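# Stand the bushing upright on the mat

## Task

Set the bushing upright so it rests on one of its end faces, fully inside the mat, with no other object left on the mat and nothing tipped over (see the reference image named manual).

## Robot and tools

Robot: two six-joint arms, left_arm and right_arm, fixed near y = +0.475 m and y = -0.526 m in the scene frame. right_arm has a right hand and left_arm a mirrored left hand. Each hand has six motors: thumb_turn, thumb_bend, index, middle, ring, little.

Frames: the scene frame has its origin at table-top height between the arms, +z up, +x out over the table and +y toward left_arm. Fixed cameras and the table use it. Each arm reports its hand pose, velocities and target in its own base frame. Offsets are measured along the axes of that arm's current Hand target. The hand point sits 0.05 m in front of the palm and 0.15 m from the wrist face. Its +z runs along the straight fingers, +y points out of the palm, and +x points across the palm away from the thumb on the right hand and toward it on the left. Fingertips reach 0.06 to 0.07 m past the point. A bracket on the little-finger side and the wrist itself can strike the table first.

The 28-number row (used by both execute_actions and move): a single flat list for both arms, every value in [-1, 1]. The order is left dx, dy, dz, rx, ry, rz, then the left thumb_turn, thumb_bend, index, middle, ring, little, force_limit, speed. The right arm follows in the same order. The six pose values are an offset from that arm's Hand target at the start of the action or move, not a pose. A value of 1.0 equals 0.6 m of travel or 180 degrees of turn, and rx, ry, rz together form one rotation vector. Sending the same offset again moves the arm further. All zeros asks the arm to hold its Hand target. Finger values are targets: -1 is open or straight, +1 is closed (for thumb_turn, +1 puts the thumb in front of the palm). force_limit runs from about 0 N at -1 to 10 N at +1 (15 N for the thumb motors). speed rises to full at +0.48. For a gentle grip, close at speed -0.94 or slower. A closed thumb and fingers can hold an object about 0.035 to 0.065 m thick. To leave a hand as it is, repeat the last eight hand numbers you sent for it. If none have been sent yet, use its hand_measured values followed by hand_force_limit and hand_speed. The controller limits each commanded turn to 32 degrees from the measured orientation.

Tools:
- execute_actions: actions is a list of actions. Each action is a table of up to 15 rows, one per 1/30 s step. A short table repeats its last row. Each row is counted from the Hand target at the action's start. cameras takes a list of names, ["all"] or []. An empty actions list returns images.
- move: target is one row or a list of up to 15 rows. All of them are offsets from the same starting Hand targets, and the hand follows a straight path to each. speed is in m/s, 0.002 to 3.6, default 0.25, either one value or one per target. blend is in m and rounds the corners of a list; 0 means a stop. stop_force is in N, 3 to 120, shared by both arms, and ends an arm's path when it meets resistance. zero (default true) re-zeroes the force reading first. blocking=false returns early but cannot be combined with stop_force. Paths do not avoid obstacles. Do not run a path close past an arm's own base.
- wait: seconds from 0 to 10, while each arm holds its last command.
- stop: brakes a running move.
- zoom_image: camera (cam_head_left, cam_head_right, cam_high, cam_left_wrist, cam_right_wrist) and region [x0, y0, x1, y1] in pixels, at most 504 by 504. All images are 672x504.
- show_instructions: displays the reference images.
- zero_wrist_force: arm is left_arm or right_arm.
- finished_scene: scene is the current scene's number. Call it only once the bushing stands on its end.

Result lines: end_effector_position (m) and end_effector_quat_wxyz, both in the base frame. Hand target is the pose that later offsets count from, and the hand often stops a little short of it. hand_measured, hand_stopped_by (moving, target, force, stalled, fault) and hand_load_n (N, positive when the finger is pushed open) follow the motor order. A load near 0 means the grip was lost. Wrist force and Wrist torque are read along the hand's axes, with the peak since the last reading shown too. A move adds a move: line with done, off_target, moving, held or fault, plus limits (paced, held). Joint torques include the arm's own weight. Lines for MOTOR HOT or a fault mean an arm has been stopped.

Avoid: dropping the bushing or releasing it while it moves, letting it fall far or leave the table, knocking other objects over, and hitting the table or fixed things hard. Do not press hard on the table. A target just past a firm contact can stop the arm, and an outside force of roughly 150 N or a joint torque limit (wrist 24.9 N m) stops it for 10 s. Do not let the arms or hands press on each other, and do not squeeze fingers too hard. Approach slowly and use stop_force for contact. Long stretched holds can overheat the motors.

Each tool is called as a command line: name --argument value for each argument, lists and objects as JSON in quotes; but a table of rows of numbers goes row by row, as --pt "numbers of a row", without its own name.

Reference images:

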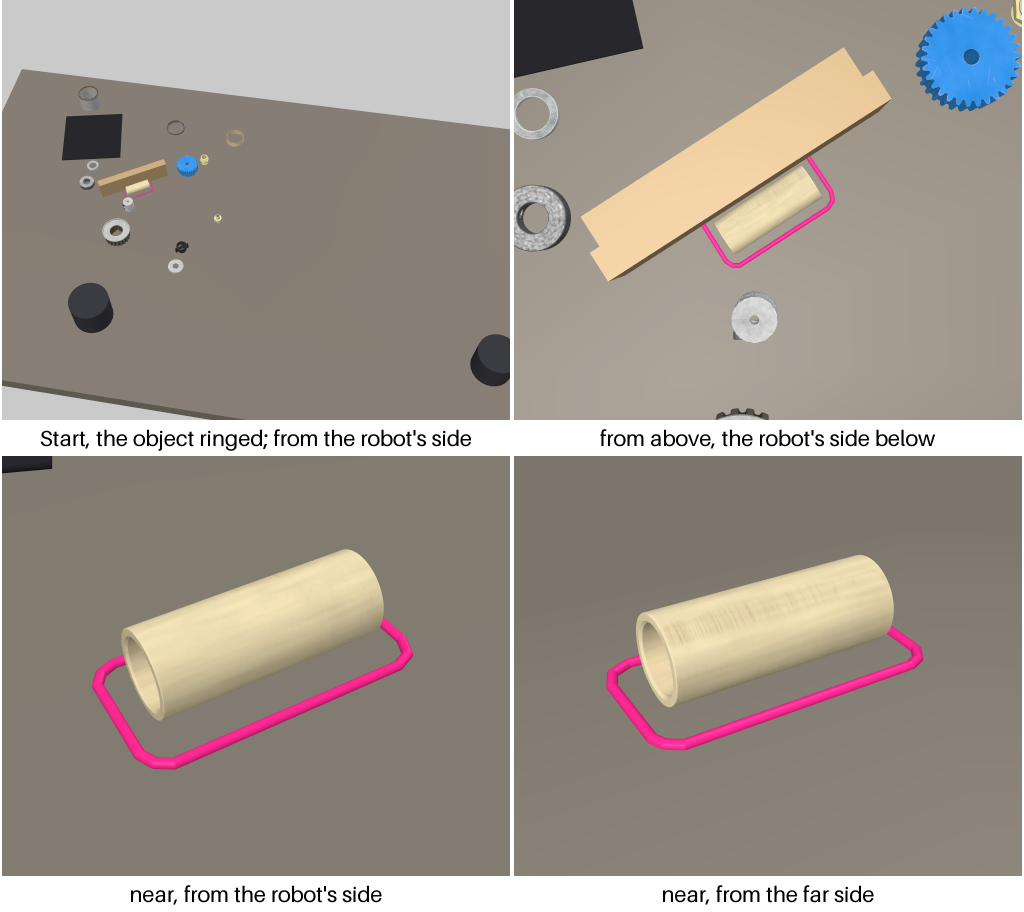

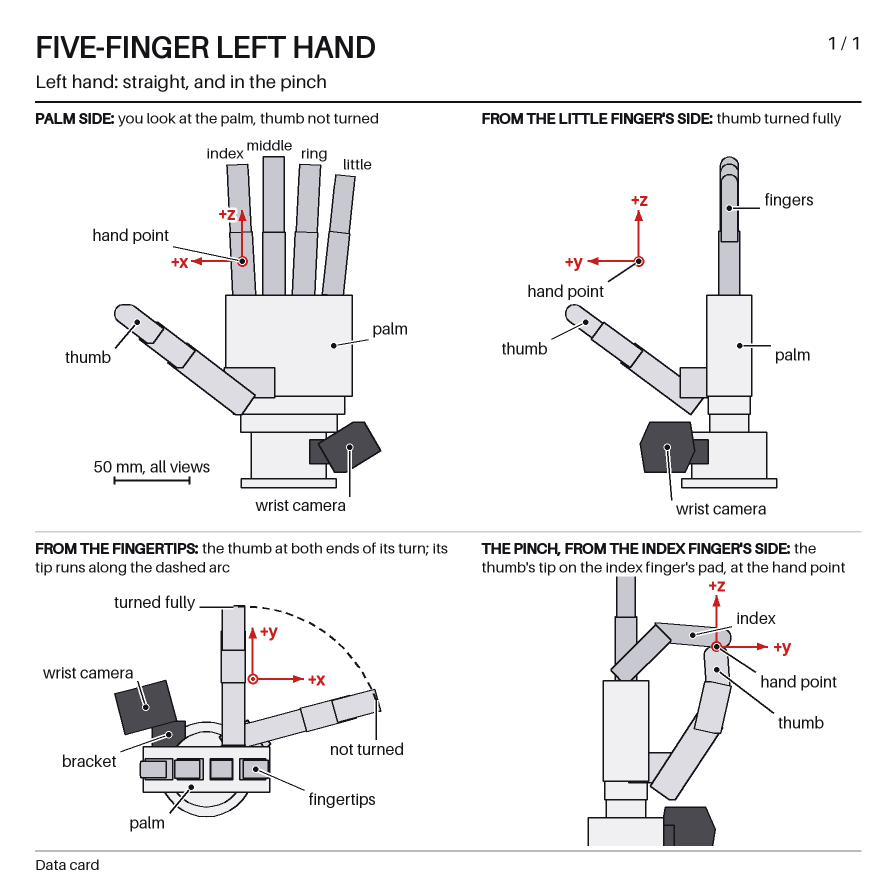

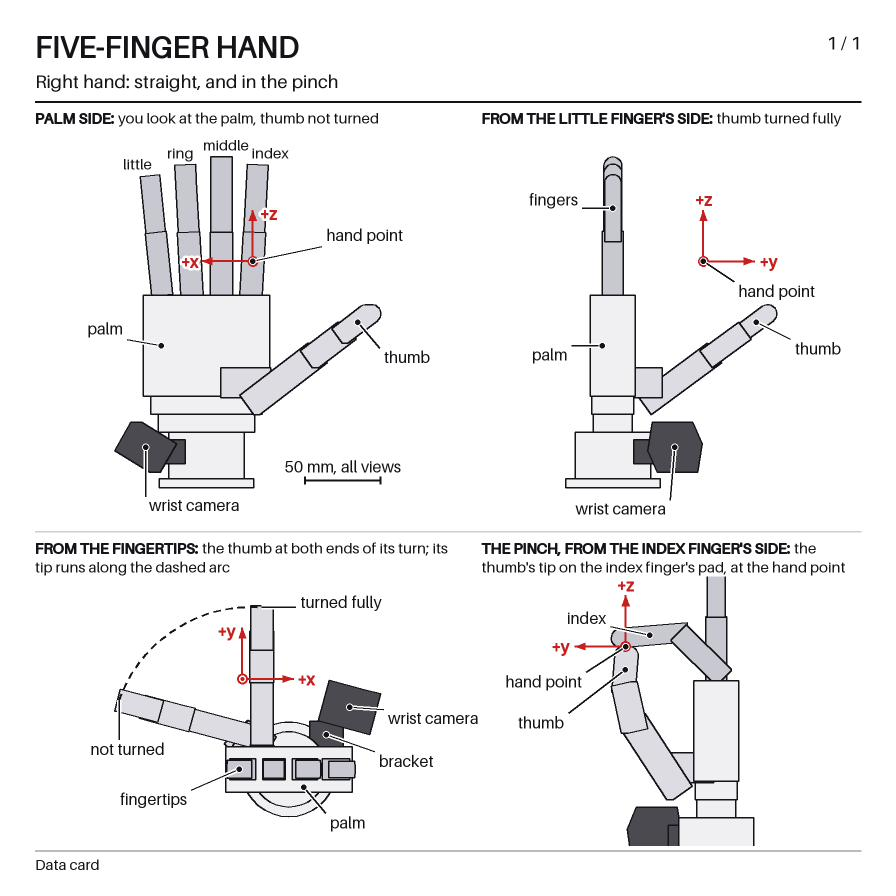

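## Session

execute_actions --actions '[]'

Scene clock: 0.00 s.
left_arm: end_effector_position=(+0.6495, +0.1369, +0.1939) hand_measured=(-1.000, -1.000, -1.000, -1.000, -1.000, -1.000) hand_load_n=(+0.0, +0.0, +0.0, +0.0, +0.0, +0.0) hand_stopped_by=(target, target, target, target, target, target) hand_force_limit=0.00 hand_speed=-0.80 end_effector_quat_wxyz=(+0.024, +0.998, +0.050, -0.007) | right_arm: end_effector_position=(+0.6266, +0.3518, +0.1499) hand_measured=(-1.000, -1.000, -1.000, -1.000, -1.000, -1.000) hand_load_n=(+0.0, +0.0, -0.5, +0.0, +0.0, +0.0) hand_stopped_by=(target, target, target, target, target, target) hand_force_limit=0.00 hand_speed=-0.80 end_effector_quat_wxyz=(-0.391, +0.643, -0.641, -0.151)
Joint positions: left_arm=[3.671 -2.512 -0.565 1.472 -1.533 2.001] | right_arm=[0.024 -0.715 0.94 0.882 0.809 -2.933]
Joint velocities: within noise
Joint torques (N m): no reading
Motor temperatures (°C): left_arm=[25 23 29 48 40 41] | right_arm=[36 46 43 46 35 38]
Wrist force (N): no reading
Wrist torque (N m): no reading
Wrist force, peak (N): no reading
Hand target: left_arm +0.6495, +0.1369, +0.1939; +0.024, +0.998, +0.050, -0.007 | right_arm +0.6266, +0.3518, +0.1499; -0.391, +0.643, -0.641, -0.151

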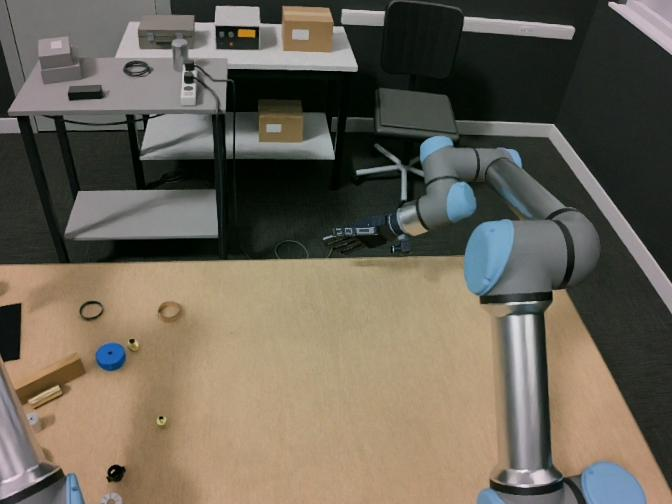

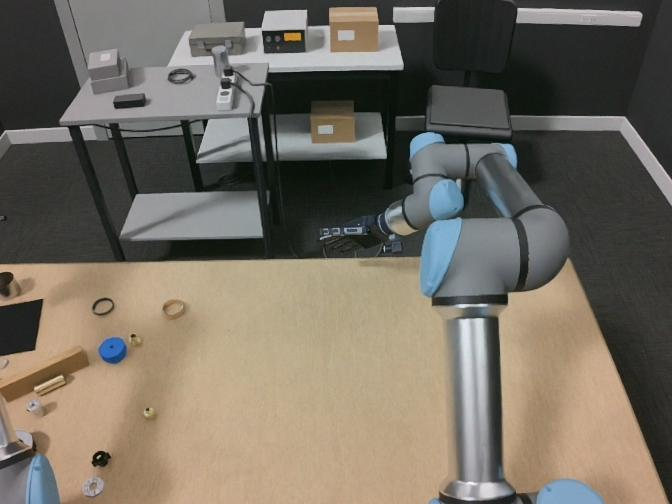

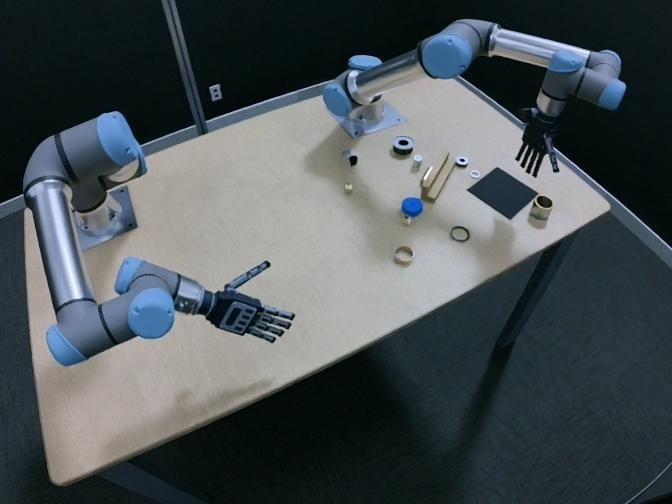

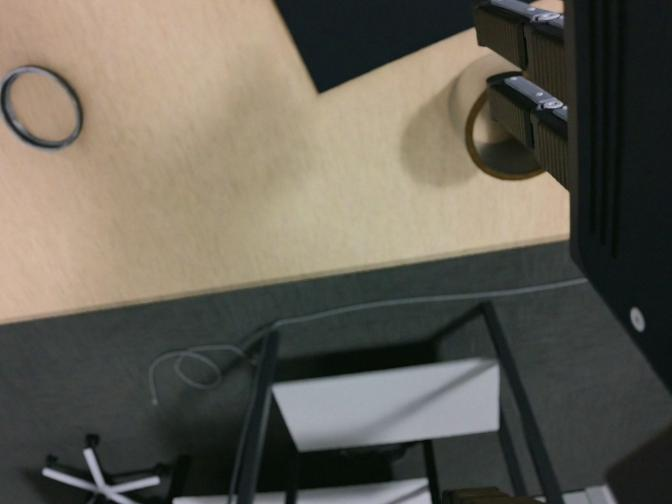

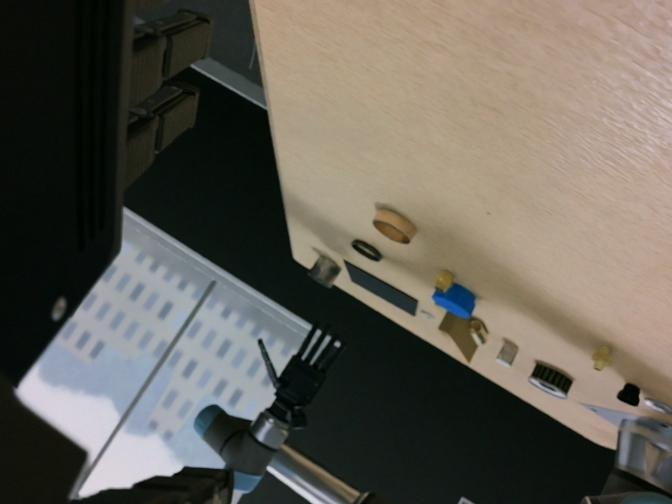

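move --target '[-0.43,0.125,-0.37,0,0,0,-1,-1,-1,-1,-1,-1,0,0.4,0,0,0,0,0,0,-1,-1,-1,-1,-1,-1,0,-0.8]' --speed 0.5 --cameras '["all"]'

Scene clock: 9.23 s.
left_arm: end_effector_position=(+0.4028, +0.0478, +0.4231) hand_measured=(-1.000, -1.000, -1.000, -1.000, -1.000, -1.000) hand_load_n=(+0.0, +0.0, +0.0, +0.0, +0.0, +0.0) hand_stopped_by=(target, target, target, target, target, target) hand_force_limit=0.00 hand_speed=0.40 end_effector_quat_wxyz=(+0.024, +0.998, +0.050, -0.007) | right_arm: end_effector_position=(+0.6266, +0.3518, +0.1499) hand_measured=(-1.000, -1.000, -1.000, -1.000, -1.000, -1.000) hand_load_n=(-0.5, +0.0, +0.0, +0.0, +0.0, +0.0) hand_stopped_by=(target, target, target, target, target, target) hand_force_limit=0.00 hand_speed=-0.80 end_effector_quat_wxyz=(-0.391, +0.643, -0.641, -0.151)
Joint positions: left_arm=[3.801 -1.761 -1.157 1.309 -1.538 2.13] | right_arm=[0.024 -0.715 0.94 0.882 0.809 -2.933]
Joint torques (N m): left_arm=[-7.22 31.17 25.65 -3.5 1.77 -0.81] | right_arm=[0.52 -55.49 -19.09 1.41 -0.81 -0.27]
Wrist force (N): left_arm=[-0.5 0.2 -0.3] | right_arm=[0.0 0.3 -0.5]
Wrist torque (N m): left_arm=[0.07 0.00 -0.06] | right_arm=[0.08 0.01 0.02]
Wrist force, peak (N): left_arm=[-2.5 1.1 -2.0] | right_arm=[-0.4 0.3 -0.8]
Hand target: left_arm +0.4027, +0.0477, +0.4233; +0.024, +0.998, +0.050, -0.007 | right_arm +0.6266, +0.3518, +0.1499; -0.391, +0.643, -0.641, -0.151
Off the commanded pose: left_arm 0.000 m, 0 deg | right_arm 0.000 m, 0 deg.
move: done

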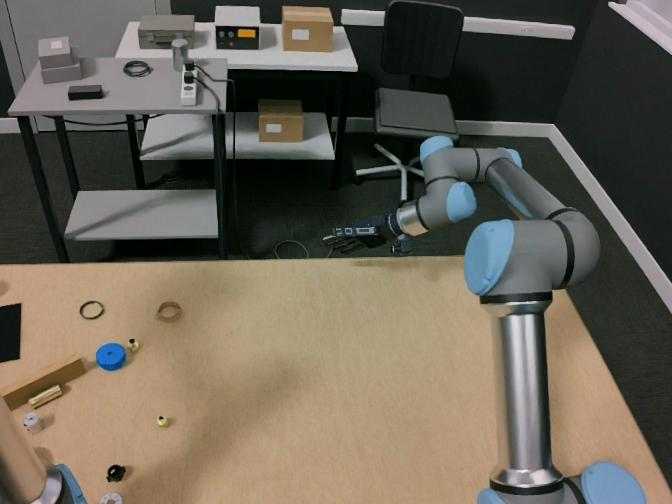

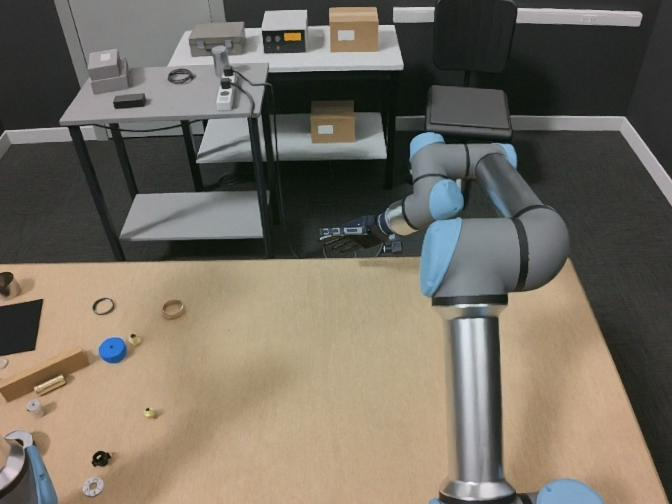

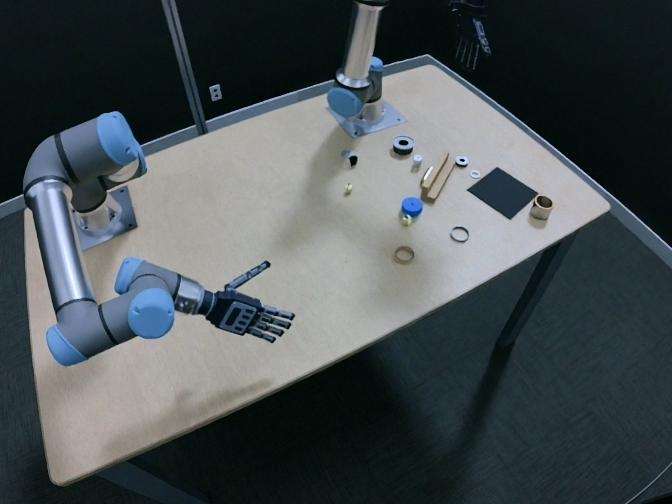

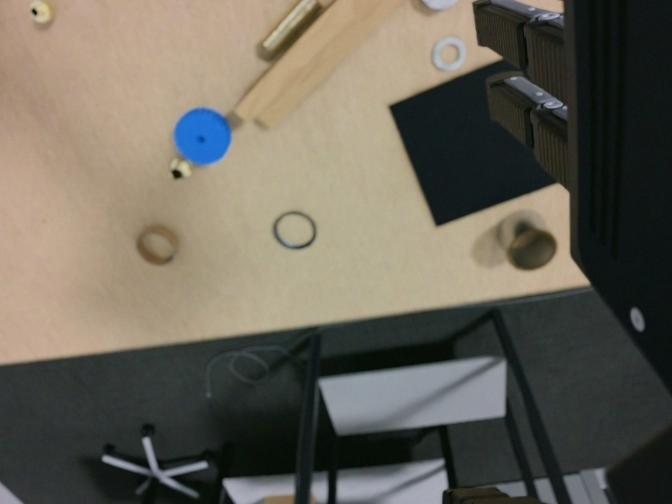

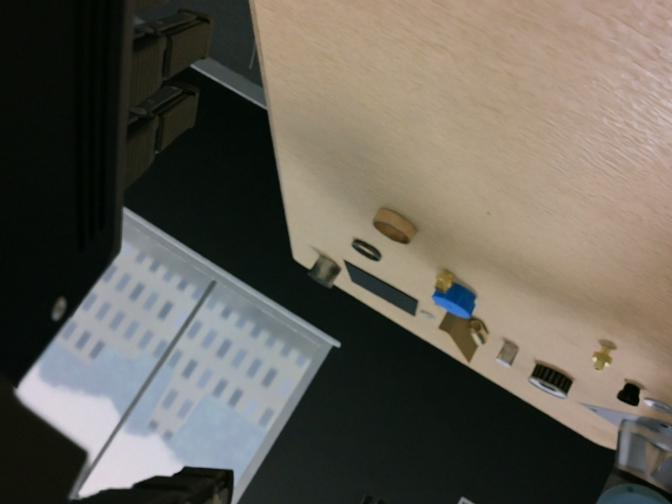

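move --target '[-0.1,0.02,0.13,0.067,-0.152,0,-1,-1,-1,-1,-1,-1,0,0.4,0,0,0,0,0,0,-1,-1,-1,-1,-1,-1,0,-0.8]' --speed 0.4 --cameras '["cam_left_wrist","cam_high"]'

Scene clock: 29.30 s.
left_arm: end_effector_position=(+0.3434, +0.0259, +0.3469) hand_measured=(-1.000, -1.000, -1.000, -1.000, -1.000, -1.000) hand_load_n=(+0.0, +0.0, +0.0, +0.0, +0.0, +0.0) hand_stopped_by=(target, target, target, target, target, target) hand_force_limit=0.00 hand_speed=0.40 end_effector_quat_wxyz=(-0.068, +0.966, +0.042, -0.247) | right_arm: end_effector_position=(+0.6266, +0.3518, +0.1499) hand_measured=(-1.000, -1.000, -1.000, -1.000, -1.000, -1.000) hand_load_n=(+0.0, +0.0, +0.0, +0.0, +0.0, +0.0) hand_stopped_by=(target, target, target, target, target, target) hand_force_limit=0.00 hand_speed=-0.80 end_effector_quat_wxyz=(-0.391, +0.643, -0.641, -0.151)
Joint positions: left_arm=[3.574 -1.848 -1.355 1.209 -1.879 1.85] | right_arm=[0.024 -0.715 0.94 0.882 0.809 -2.933]
Joint torques (N m): left_arm=[2.39 31.34 16.43 -2.29 -1.34 -1.29] | right_arm=[-0.28 -55.18 -19.06 1.46 -0.84 -0.05]
Wrist force (N): left_arm=[0.0 -0.3 0.0] | right_arm=[0.0 0.5 -0.4]
Wrist torque (N m): left_arm=[-0.14 0.03 0.00] | right_arm=[0.09 0.00 0.02]
Wrist force, peak (N): left_arm=[0.6 0.3 0.7] | right_arm=[0.2 0.6 -0.7]
Hand target: left_arm +0.3434, +0.0260, +0.3469; -0.068, +0.966, +0.042, -0.247 | right_arm +0.6266, +0.3518, +0.1499; -0.391, +0.643, -0.641, -0.151
Off the commanded pose: left_arm 0.000 m, 0 deg | right_arm 0.000 m, 0 deg.
move: done
Images, in order (width x height): cam_high 672x504, cam_left_wrist 672x504.

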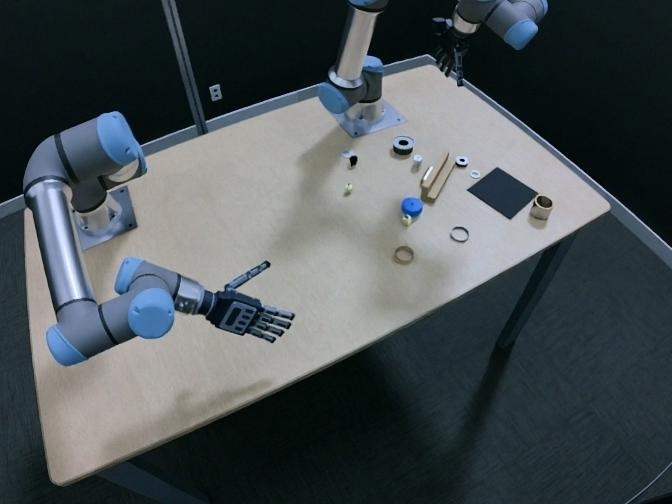

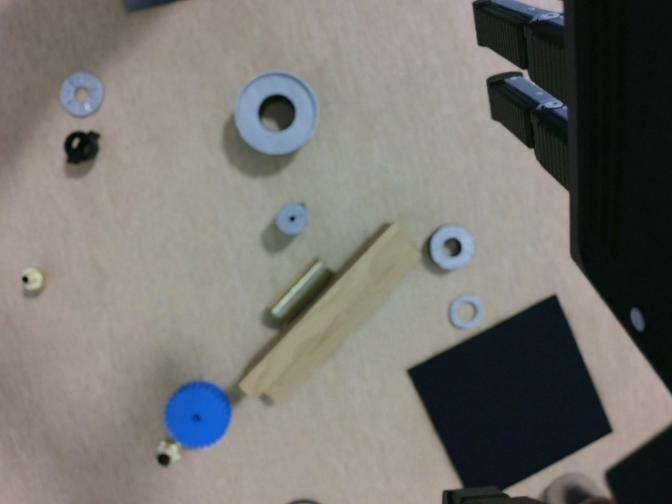

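zoom_image --camera "cam_left_wrist" --region '[220, 200, 440, 420]'

zoom_image --camera "cam_high" --region '[370, 120, 490, 220]'

Scaled by 2.291 from the camera's 672x504 image, which has a finer 960x720 frame.

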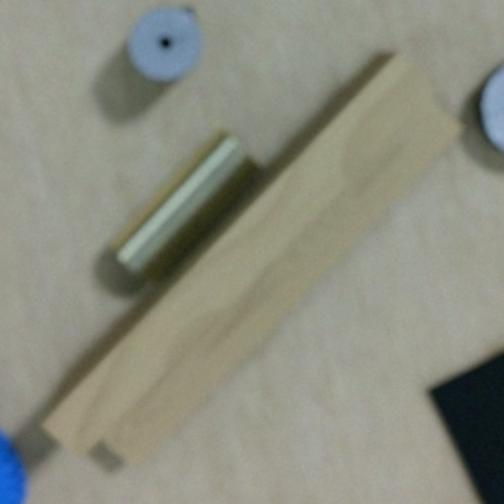

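Scaled by 4.200 from the camera's 672x504 image, which has a finer 960x720 frame.

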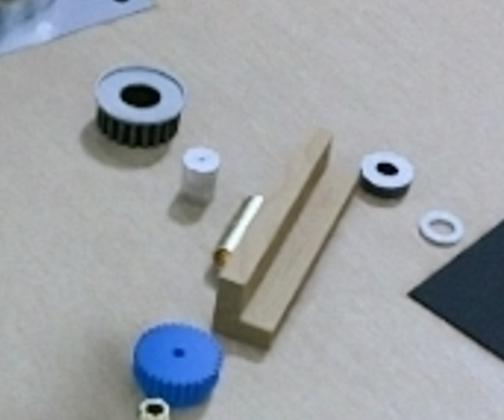

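move --target '[0.147,0.122,0.18,-0.024,-0.191,-0.583,1,-1,-1,-1,-1,-1,0,0.4,0,0,0,0,0,0,-1,-1,-1,-1,-1,-1,0,-0.8]' --speed 0.5 --cameras '["cam_left_wrist","cam_high","cam_head_left","cam_head_right"]'

zoom_image --camera "cam_high" --region '[340, 60, 540, 240]'

Scene clock: 53.63 s.
left_arm: end_effector_position=(+0.3717, -0.0242, +0.2003) hand_measured=(+1.000, -1.000, -1.000, -1.000, -1.000, -1.000) hand_load_n=(+0.0, +0.0, +0.0, +0.0, +0.0, +0.0) hand_stopped_by=(target, target, target, target, target, target) hand_force_limit=0.00 hand_speed=0.40 end_effector_quat_wxyz=(-0.190, +0.457, +0.803, -0.333) | right_arm: end_effector_position=(+0.6266, +0.3518, +0.1499) hand_measured=(-1.000, -1.000, -1.000, -1.000, -1.000, -1.000) hand_load_n=(+0.0, +0.0, +0.0, +0.0, +0.0, +0.0) hand_stopped_by=(target, target, target, target, target, target) hand_force_limit=0.00 hand_speed=-0.80 end_effector_quat_wxyz=(-0.391, +0.643, -0.641, -0.151)
Joint positions: left_arm=[3.445 -2.087 -1.538 1.28 -1.408 -0.166] | right_arm=[0.024 -0.715 0.94 0.882 0.809 -2.933]
Joint torques (N m): left_arm=[-3.37 41.85 23.95 -3.27 -0.01 -1.32] | right_arm=[1.08 -56.82 -19.38 1.62 -0.97 -0.32]
Wrist force (N): left_arm=[-0.2 0.2 -0.2] | right_arm=[-0.1 0.5 -0.4]
Wrist torque (N m): left_arm=[0.05 0.04 -0.08] | right_arm=[0.09 0.03 0.01]
Wrist force, peak (N): left_arm=[-0.4 1.0 -0.1] | right_arm=[0.1 0.7 -0.4]
Hand target: left_arm +0.3718, -0.0241, +0.2003; -0.190, +0.457, +0.803, -0.333 | right_arm +0.6266, +0.3518, +0.1499; -0.391, +0.643, -0.641, -0.151
Off the commanded pose: left_arm 0.000 m, 0 deg | right_arm 0.000 m, 0 deg.
move: done
Images, in order (width x height): cam_head_left 672x504, cam_head_right 672x504, cam_high 672x504, cam_left_wrist 672x504.

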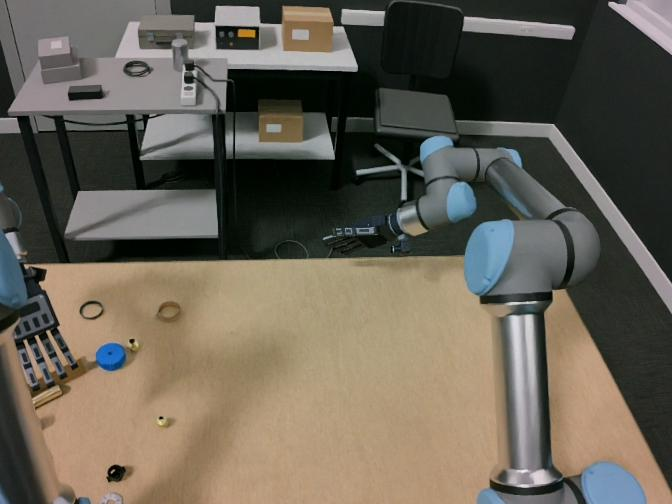

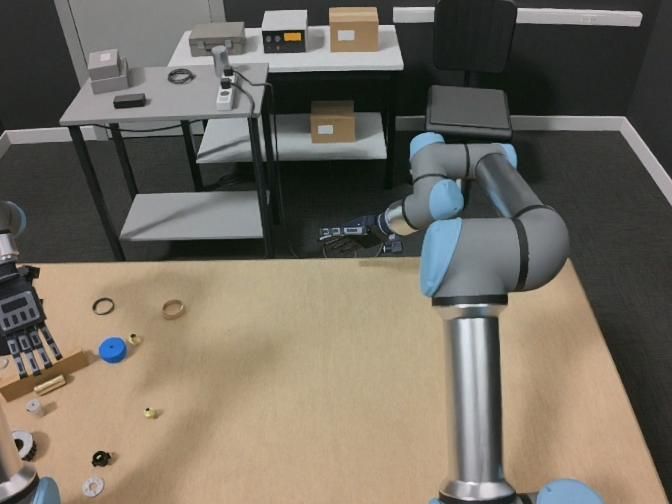

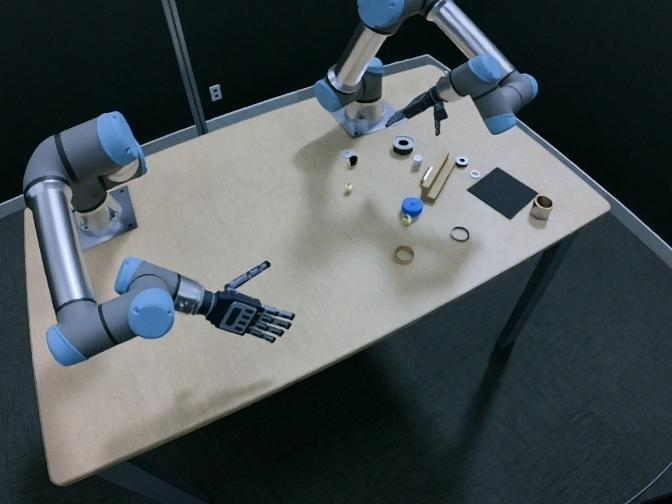

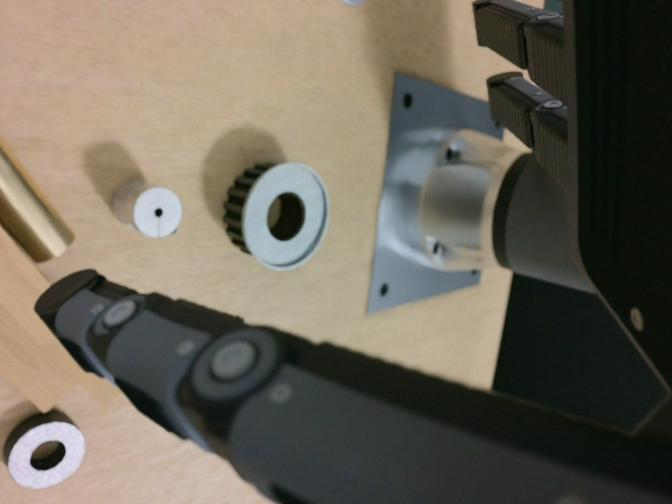

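Scaled by 2.520 from the camera's 672x504 image, which has a finer 960x720 frame.

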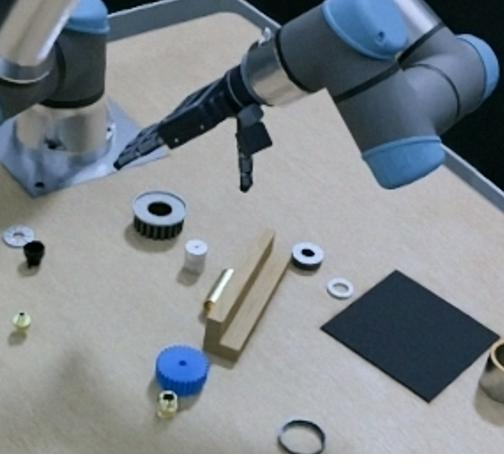

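zoom_image --camera "cam_left_wrist" --region '[0, 120, 240, 360]'

Scaled by 2.100 from the camera's 672x504 image, which has a finer 960x720 frame.

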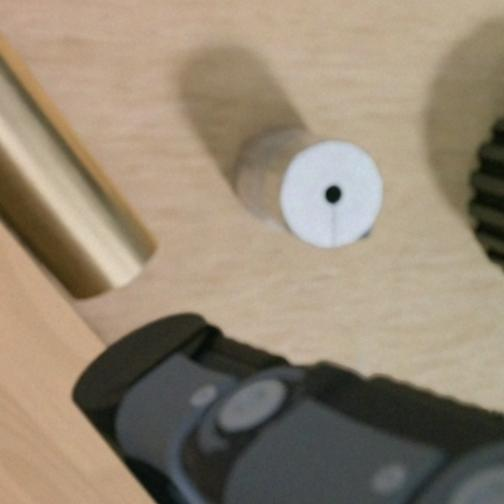

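move --target '[0,0.118,0.188,0,0,0,1,-1,-1,-1,-1,-1,0,0.4,0,0,0,0,0,0,-1,-1,-1,-1,-1,-1,0,-0.8]' --speed 0.3 --cameras '["cam_left_wrist","cam_high","cam_head_left"]'

zoom_image --camera "cam_high" --region '[370, 100, 490, 220]'

zoom_image --camera "cam_left_wrist" --region '[0, 120, 240, 360]'

Scene clock: 77.43 s.
left_arm: end_effector_position=(+0.3460, -0.0393, +0.0706) hand_measured=(+1.000, -1.000, -1.000, -1.000, -1.000, -1.000) hand_load_n=(+0.0, +0.0, -0.5, +0.0, +0.0, +0.0) hand_stopped_by=(target, target, target, target, target, target) hand_force_limit=0.00 hand_speed=0.40 end_effector_quat_wxyz=(-0.190, +0.457, +0.803, -0.333) end_effector_velocity=(+0.001, +0.001, -0.001) end_effector_angular_velocity=(+0.002, -0.005, +0.000) | right_arm: end_effector_position=(+0.6266, +0.3518, +0.1499) hand_measured=(-1.000, -1.000, -1.000, -1.000, -1.000, -1.000) hand_load_n=(+0.0, +0.0, +0.0, +0.0, -0.5, +0.0) hand_stopped_by=(target, target, target, target, target, target) hand_force_limit=0.00 hand_speed=-0.80 end_effector_quat_wxyz=(-0.391, +0.643, -0.641, -0.151)
Joint positions: left_arm=[3.43 -2.219 -1.721 1.598 -1.397 -0.177] | right_arm=[0.024 -0.715 0.94 0.882 0.809 -2.933]
Joint velocities: left_arm=[0.002 -0.001 0.001 0.005 -0.001 0.001] | right_arm=[within noise]
Joint torques (N m): left_arm=[9 29.15 8.98 -1.97 -1.45 0.89] | right_arm=[0.18 -55.84 -20.67 1.58 -1 -0.28]
Wrist force (N): left_arm=[-0.4 0.1 -0.3] | right_arm=[-0.4 0.3 -0.4]
Wrist torque (N m): left_arm=[0.04 0.09 0.01] | right_arm=[0.06 0.06 -0.01]
Wrist force, peak (N): left_arm=[-0.4 -0.9 -2.4] | right_arm=[-0.1 0.4 -0.7]
Hand target: left_arm +0.3460, -0.0393, +0.0705; -0.190, +0.457, +0.803, -0.333 | right_arm +0.6266, +0.3518, +0.1499; -0.391, +0.643, -0.641, -0.151
Off the commanded pose: left_arm 0.000 m, 0 deg | right_arm 0.000 m, 0 deg.
move: done
Images, in order (width x height): cam_head_left 672x504, cam_high 672x504, cam_left_wrist 672x504.

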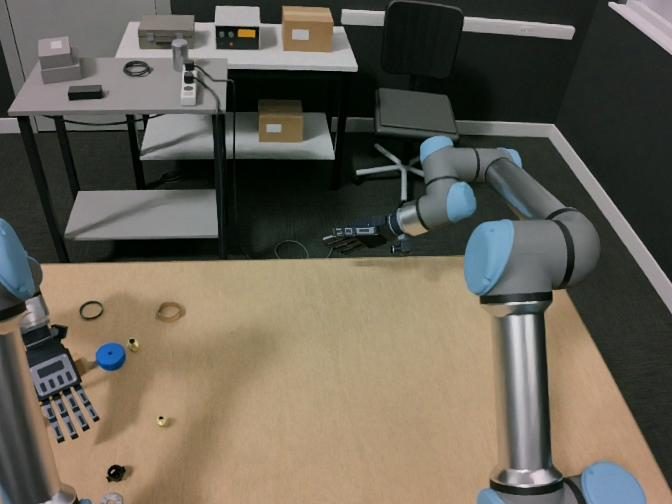

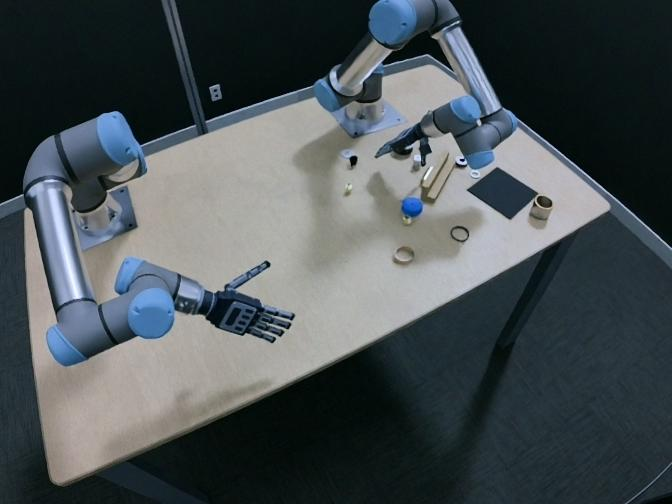

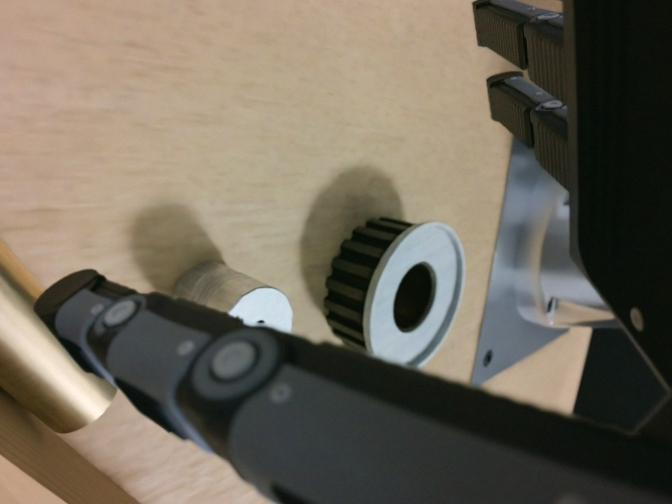

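Scaled by 4.200 from the camera's 672x504 image, which has a finer 960x720 frame.

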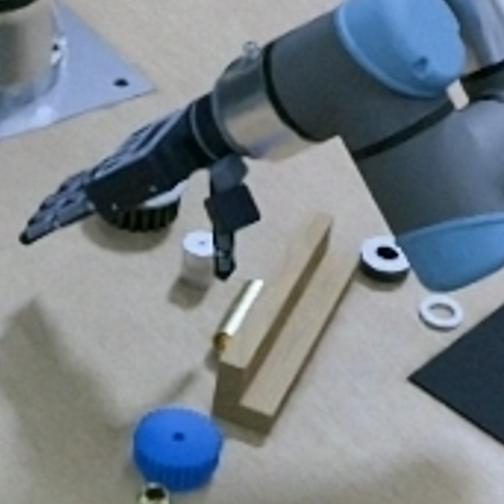

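Scaled by 2.100 from the camera's 672x504 image, which has a finer 960x720 frame.

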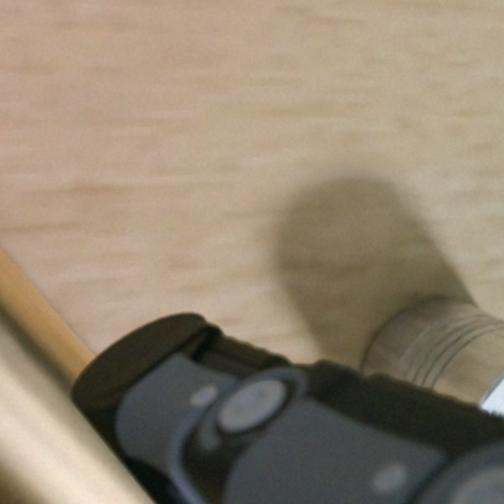

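move --target '[0.008,0.04,0.007,0,0,0,1,-1,-1,-1,-1,-1,0,0.4,0,0,0,0,0,0,-1,-1,-1,-1,-1,-1,0,-0.8]' --speed 0.1 --cameras '[]'

move --target '[0,0.05,0.05,0,0,0,1,-1,-1,-1,-1,-1,0,0.4,0,0,0,0,0,0,-1,-1,-1,-1,-1,-1,0,-0.8]' --speed 0.012 --stop_force 3 --cameras '["cam_left_wrist","cam_high"]'

zoom_image --camera "cam_high" --region '[370, 100, 490, 220]'

Scene clock: 81.87 s.
left_arm: end_effector_position=(+0.3556, -0.0278, +0.0505) hand_measured=(+1.000, -1.000, -1.000, -1.000, -1.000, -1.000) hand_load_n=(+0.0, +0.0, +0.0, +0.0, +0.0, +0.0) hand_stopped_by=(target, target, target, target, target, target) hand_force_limit=0.00 hand_speed=0.40 end_effector_quat_wxyz=(-0.190, +0.457, +0.803, -0.333) | right_arm: end_effector_position=(+0.6266, +0.3518, +0.1499) hand_measured=(-1.000, -1.000, -1.000, -1.000, -1.000, -1.000) hand_load_n=(+0.0, +0.0, -0.5, +0.0, +0.0, +0.0) hand_stopped_by=(target, target, target, target, target, target) hand_force_limit=0.00 hand_speed=-0.80 end_effector_quat_wxyz=(-0.391, +0.643, -0.641, -0.151)
Joint positions: left_arm=[3.448 -2.27 -1.695 1.62 -1.41 -0.164] | right_arm=[0.024 -0.715 0.94 0.882 0.809 -2.933]
Joint torques (N m): left_arm=[-10.9 45.91 -2.24 -4.29 1.75 -1.3] | right_arm=[0.69 -56.37 -21.45 1.64 -0.96 -0.18]
Wrist force (N): left_arm=[-0.9 0.4 -0.4] | right_arm=[-0.2 0.4 -0.4]
Wrist torque (N m): left_arm=[0.12 0.18 -0.11] | right_arm=[0.08 0.02 0.00]
Wrist force, peak (N): left_arm=[-0.4 1.1 -0.2] | right_arm=[0.0 0.6 -0.5]
Hand target: left_arm +0.3555, -0.0280, +0.0505; -0.190, +0.457, +0.803, -0.333 | right_arm +0.6266, +0.3518, +0.1499; -0.391, +0.643, -0.641, -0.151
Off the commanded pose: left_arm 0.000 m, 0 deg | right_arm 0.000 m, 0 deg.
move: done
No camera images: "cameras" was empty.

Scene clock: 83.83 s.
left_arm: end_effector_position=(+0.3555, -0.0280, +0.0368) hand_measured=(+1.000, -1.000, -1.000, -1.000, -1.000, -1.000) hand_load_n=(+0.0, +0.0, -0.5, -0.5, +0.0, +0.0) hand_stopped_by=(target, target, target, target, target, target) hand_force_limit=0.00 hand_speed=0.40 end_effector_quat_wxyz=(-0.190, +0.457, +0.803, -0.333) | right_arm: end_effector_position=(+0.6266, +0.3518, +0.1499) hand_measured=(-1.000, -1.000, -1.000, -1.000, -1.000, -1.000) hand_load_n=(+0.0, +0.0, +0.0, +0.0, +0.0, +0.0) hand_stopped_by=(target, target, target, target, target, target) hand_force_limit=0.00 hand_speed=-0.80 end_effector_quat_wxyz=(-0.391, +0.643, -0.641, -0.151)
Joint positions: left_arm=[3.447 -2.294 -1.698 1.647 -1.409 -0.165] | right_arm=[0.024 -0.715 0.94 0.882 0.809 -2.933]
Joint torques (N m): left_arm=[-10.1 45.43 10.49 -3.78 1.56 -0.72] | right_arm=[0.26 -57.14 -22.26 1.73 -1.06 -0.42]
Wrist force (N): left_arm=[-0.5 -0.6 -1.2] | right_arm=[-0.1 0.4 0.0]
Wrist torque (N m): left_arm=[-0.06 0.14 -0.09] | right_arm=[0.05 0.02 0.00]
Wrist force, peak (N): left_arm=[0.0 -10.2 -7.8] | right_arm=[0.1 0.2 -0.8]
Hand target: left_arm +0.3555, -0.0280, +0.0368; -0.190, +0.457, +0.803, -0.333 (not the last commanded pose) | right_arm +0.6266, +0.3518, +0.1499; -0.391, +0.643, -0.641, -0.151
Off the commanded pose: left_arm 0.029 m, 0 deg | right_arm 0.000 m, 0 deg.
move: contact (left_arm)
Images, in order (width x height): cam_high 672x504, cam_left_wrist 672x504.

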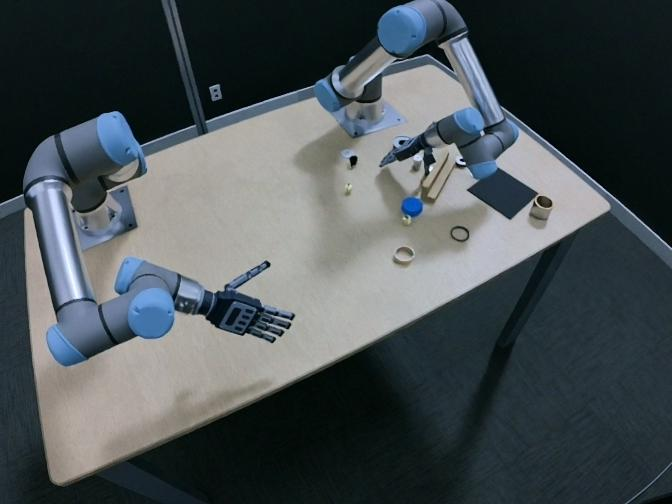

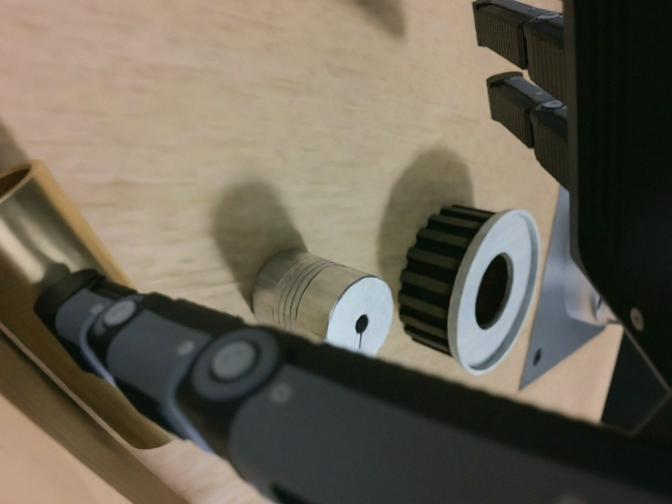

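Scaled by 4.200 from the camera's 672x504 image, which has a finer 960x720 frame.

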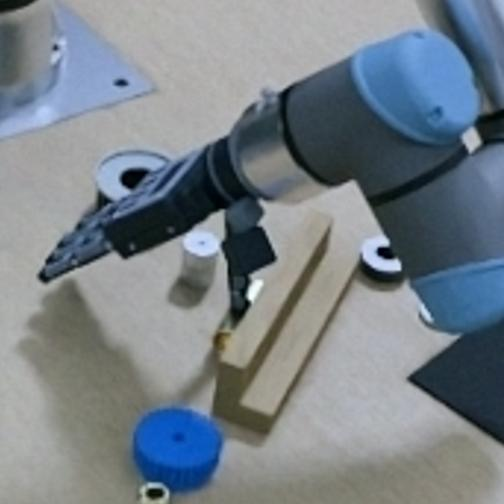

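move --target '[0,-0.034,0.042,0,0,0,1,-1,-1,-1,-1,-1,0,0.4,0,0,0,0,0,0,-1,-1,-1,-1,-1,-1,0,-0.8]' --speed 0.03 --cameras '["cam_left_wrist"]'

Scene clock: 86.43 s.
left_arm: end_effector_position=(+0.3277, -0.0446, +0.0335) hand_measured=(+1.000, -1.000, -1.000, -1.000, -1.000, -1.000) hand_load_n=(+0.0, +0.0, +0.0, +0.0, +0.0, +0.0) hand_stopped_by=(target, target, target, target, target, target) hand_force_limit=0.00 hand_speed=0.40 end_effector_quat_wxyz=(-0.190, +0.457, +0.803, -0.333) | right_arm: end_effector_position=(+0.6266, +0.3518, +0.1499) hand_measured=(-1.000, -1.000, -1.000, -1.000, -1.000, -1.000) hand_load_n=(+0.0, +0.0, +0.0, +0.0, +0.0, +0.0) hand_stopped_by=(target, target, target, target, target, target) hand_force_limit=0.00 hand_speed=-0.80 end_effector_quat_wxyz=(-0.391, +0.643, -0.641, -0.151)
Joint positions: left_arm=[3.431 -2.256 -1.791 1.704 -1.398 -0.177] | right_arm=[0.024 -0.715 0.94 0.882 0.809 -2.933]
Joint torques (N m): left_arm=[5.1 26.51 18.17 -4.4 0.24 0.08] | right_arm=[0.55 -57.75 -21.75 1.68 -0.96 -0.29]
Wrist force (N): left_arm=[-0.5 0.3 -0.4] | right_arm=[0.2 0.2 -0.1]
Wrist torque (N m): left_arm=[0.09 0.09 -0.06] | right_arm=[0.02 -0.04 0.03]
Wrist force, peak (N): left_arm=[-2.3 -16.8 -11.5] | right_arm=[-0.1 0.8 -0.1]
Hand target: left_arm +0.3277, -0.0445, +0.0335; -0.190, +0.457, +0.803, -0.333 | right_arm +0.6266, +0.3518, +0.1499; -0.391, +0.643, -0.641, -0.151
Off the commanded pose: left_arm 0.000 m, 0 deg | right_arm 0.000 m, 0 deg.
move: done
Images, in order (width x height): cam_left_wrist 672x504.

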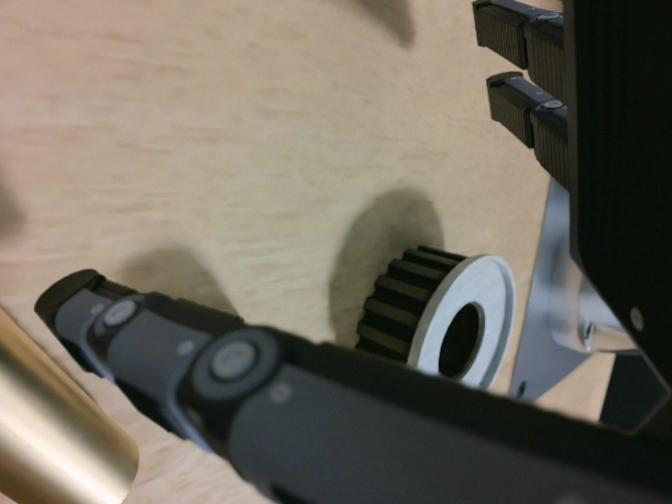

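move --pt "0 -0.06 -0.06 0 0 0 1 -1 -1 -1 -1 -1 0 0.4 0 0 0 0 0 0 -1 -1 -1 -1 -1 -1 0 -0.8" --pt "0 0.012 -0.132 0 0 0 1 -1 -1 -1 -1 -1 0 0.4 0 0 0 0 0 0 -1 -1 -1 -1 -1 -1 0 -0.8" --speed 0.2 --blend 0.01 --cameras '["cam_left_wrist","cam_high"]'

zoom_image --camera "cam_high" --region '[370, 100, 490, 220]'

Scene clock: 89.17 s.
left_arm: end_effector_position=(+0.3803, -0.0133, +0.0843) hand_measured=(+1.000, -1.000, -1.000, -1.000, -1.000, -1.000) hand_load_n=(+0.5, +0.0, +0.0, +0.0, +0.0, +0.0) hand_stopped_by=(target, target, target, target, target, target) hand_force_limit=0.00 hand_speed=0.40 end_effector_quat_wxyz=(-0.190, +0.457, +0.803, -0.333) | right_arm: end_effector_position=(+0.6266, +0.3518, +0.1499) hand_measured=(-1.000, -1.000, -1.000, -1.000, -1.000, -1.000) hand_load_n=(+0.0, +0.0, +0.0, +0.0, +0.0, +0.0) hand_stopped_by=(target, target, target, target, target, target) hand_force_limit=0.00 hand_speed=-0.80 end_effector_quat_wxyz=(-0.391, +0.643, -0.641, -0.151)
Joint positions: left_arm=[3.461 -2.259 -1.596 1.51 -1.419 -0.155] | right_arm=[0.024 -0.715 0.94 0.882 0.809 -2.933]
Joint torques (N m): left_arm=[-11.22 30.42 22.73 -3.87 2.2 -1.78] | right_arm=[0.57 -57.15 -23.34 1.8 -0.95 -0.27]
Wrist force (N): left_arm=[-0.6 0.4 -0.2] | right_arm=[0.0 0.3 -0.2]
Wrist torque (N m): left_arm=[0.11 0.11 -0.13] | right_arm=[0.06 -0.02 0.02]
Wrist force, peak (N): left_arm=[-0.6 -2.9 -0.6] | right_arm=[-0.3 0.3 -0.7]
Hand target: left_arm +0.3804, -0.0133, +0.0843; -0.190, +0.457, +0.803, -0.333 | right_arm +0.6266, +0.3518, +0.1499; -0.391, +0.643, -0.641, -0.151
Off the commanded pose: left_arm 0.000 m, 0 deg | right_arm 0.000 m, 0 deg.
move: done
Images, in order (width x height): cam_high 672x504, cam_left_wrist 672x504.

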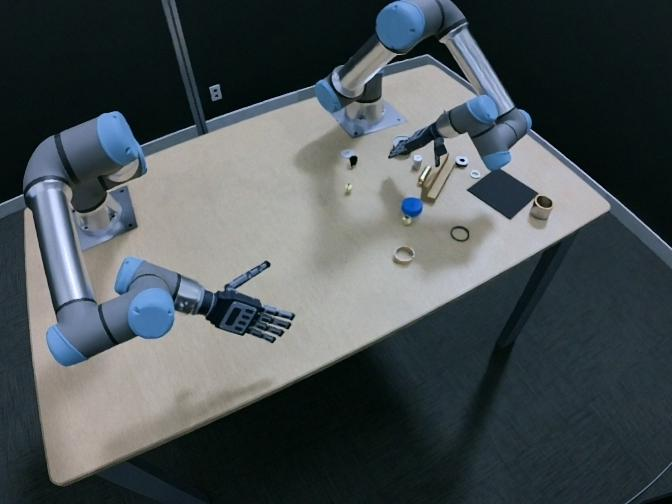

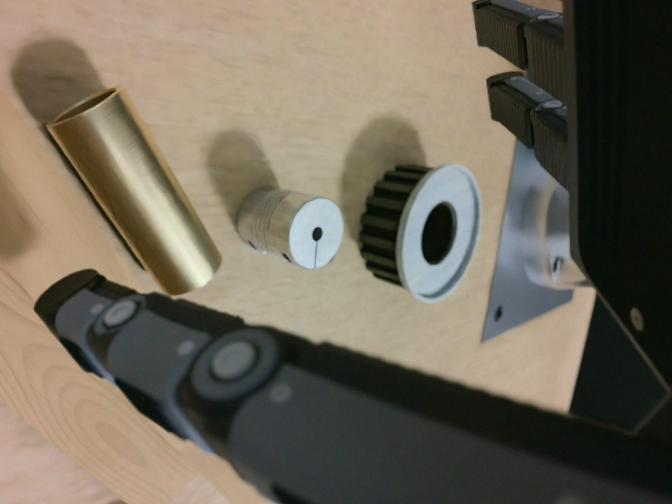

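Scaled by 4.200 from the camera's 672x504 image, which has a finer 960x720 frame.

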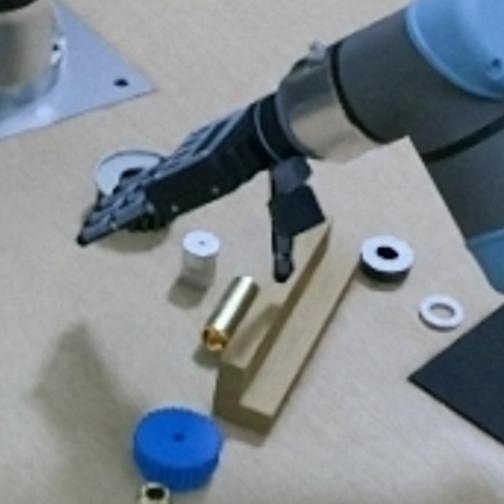

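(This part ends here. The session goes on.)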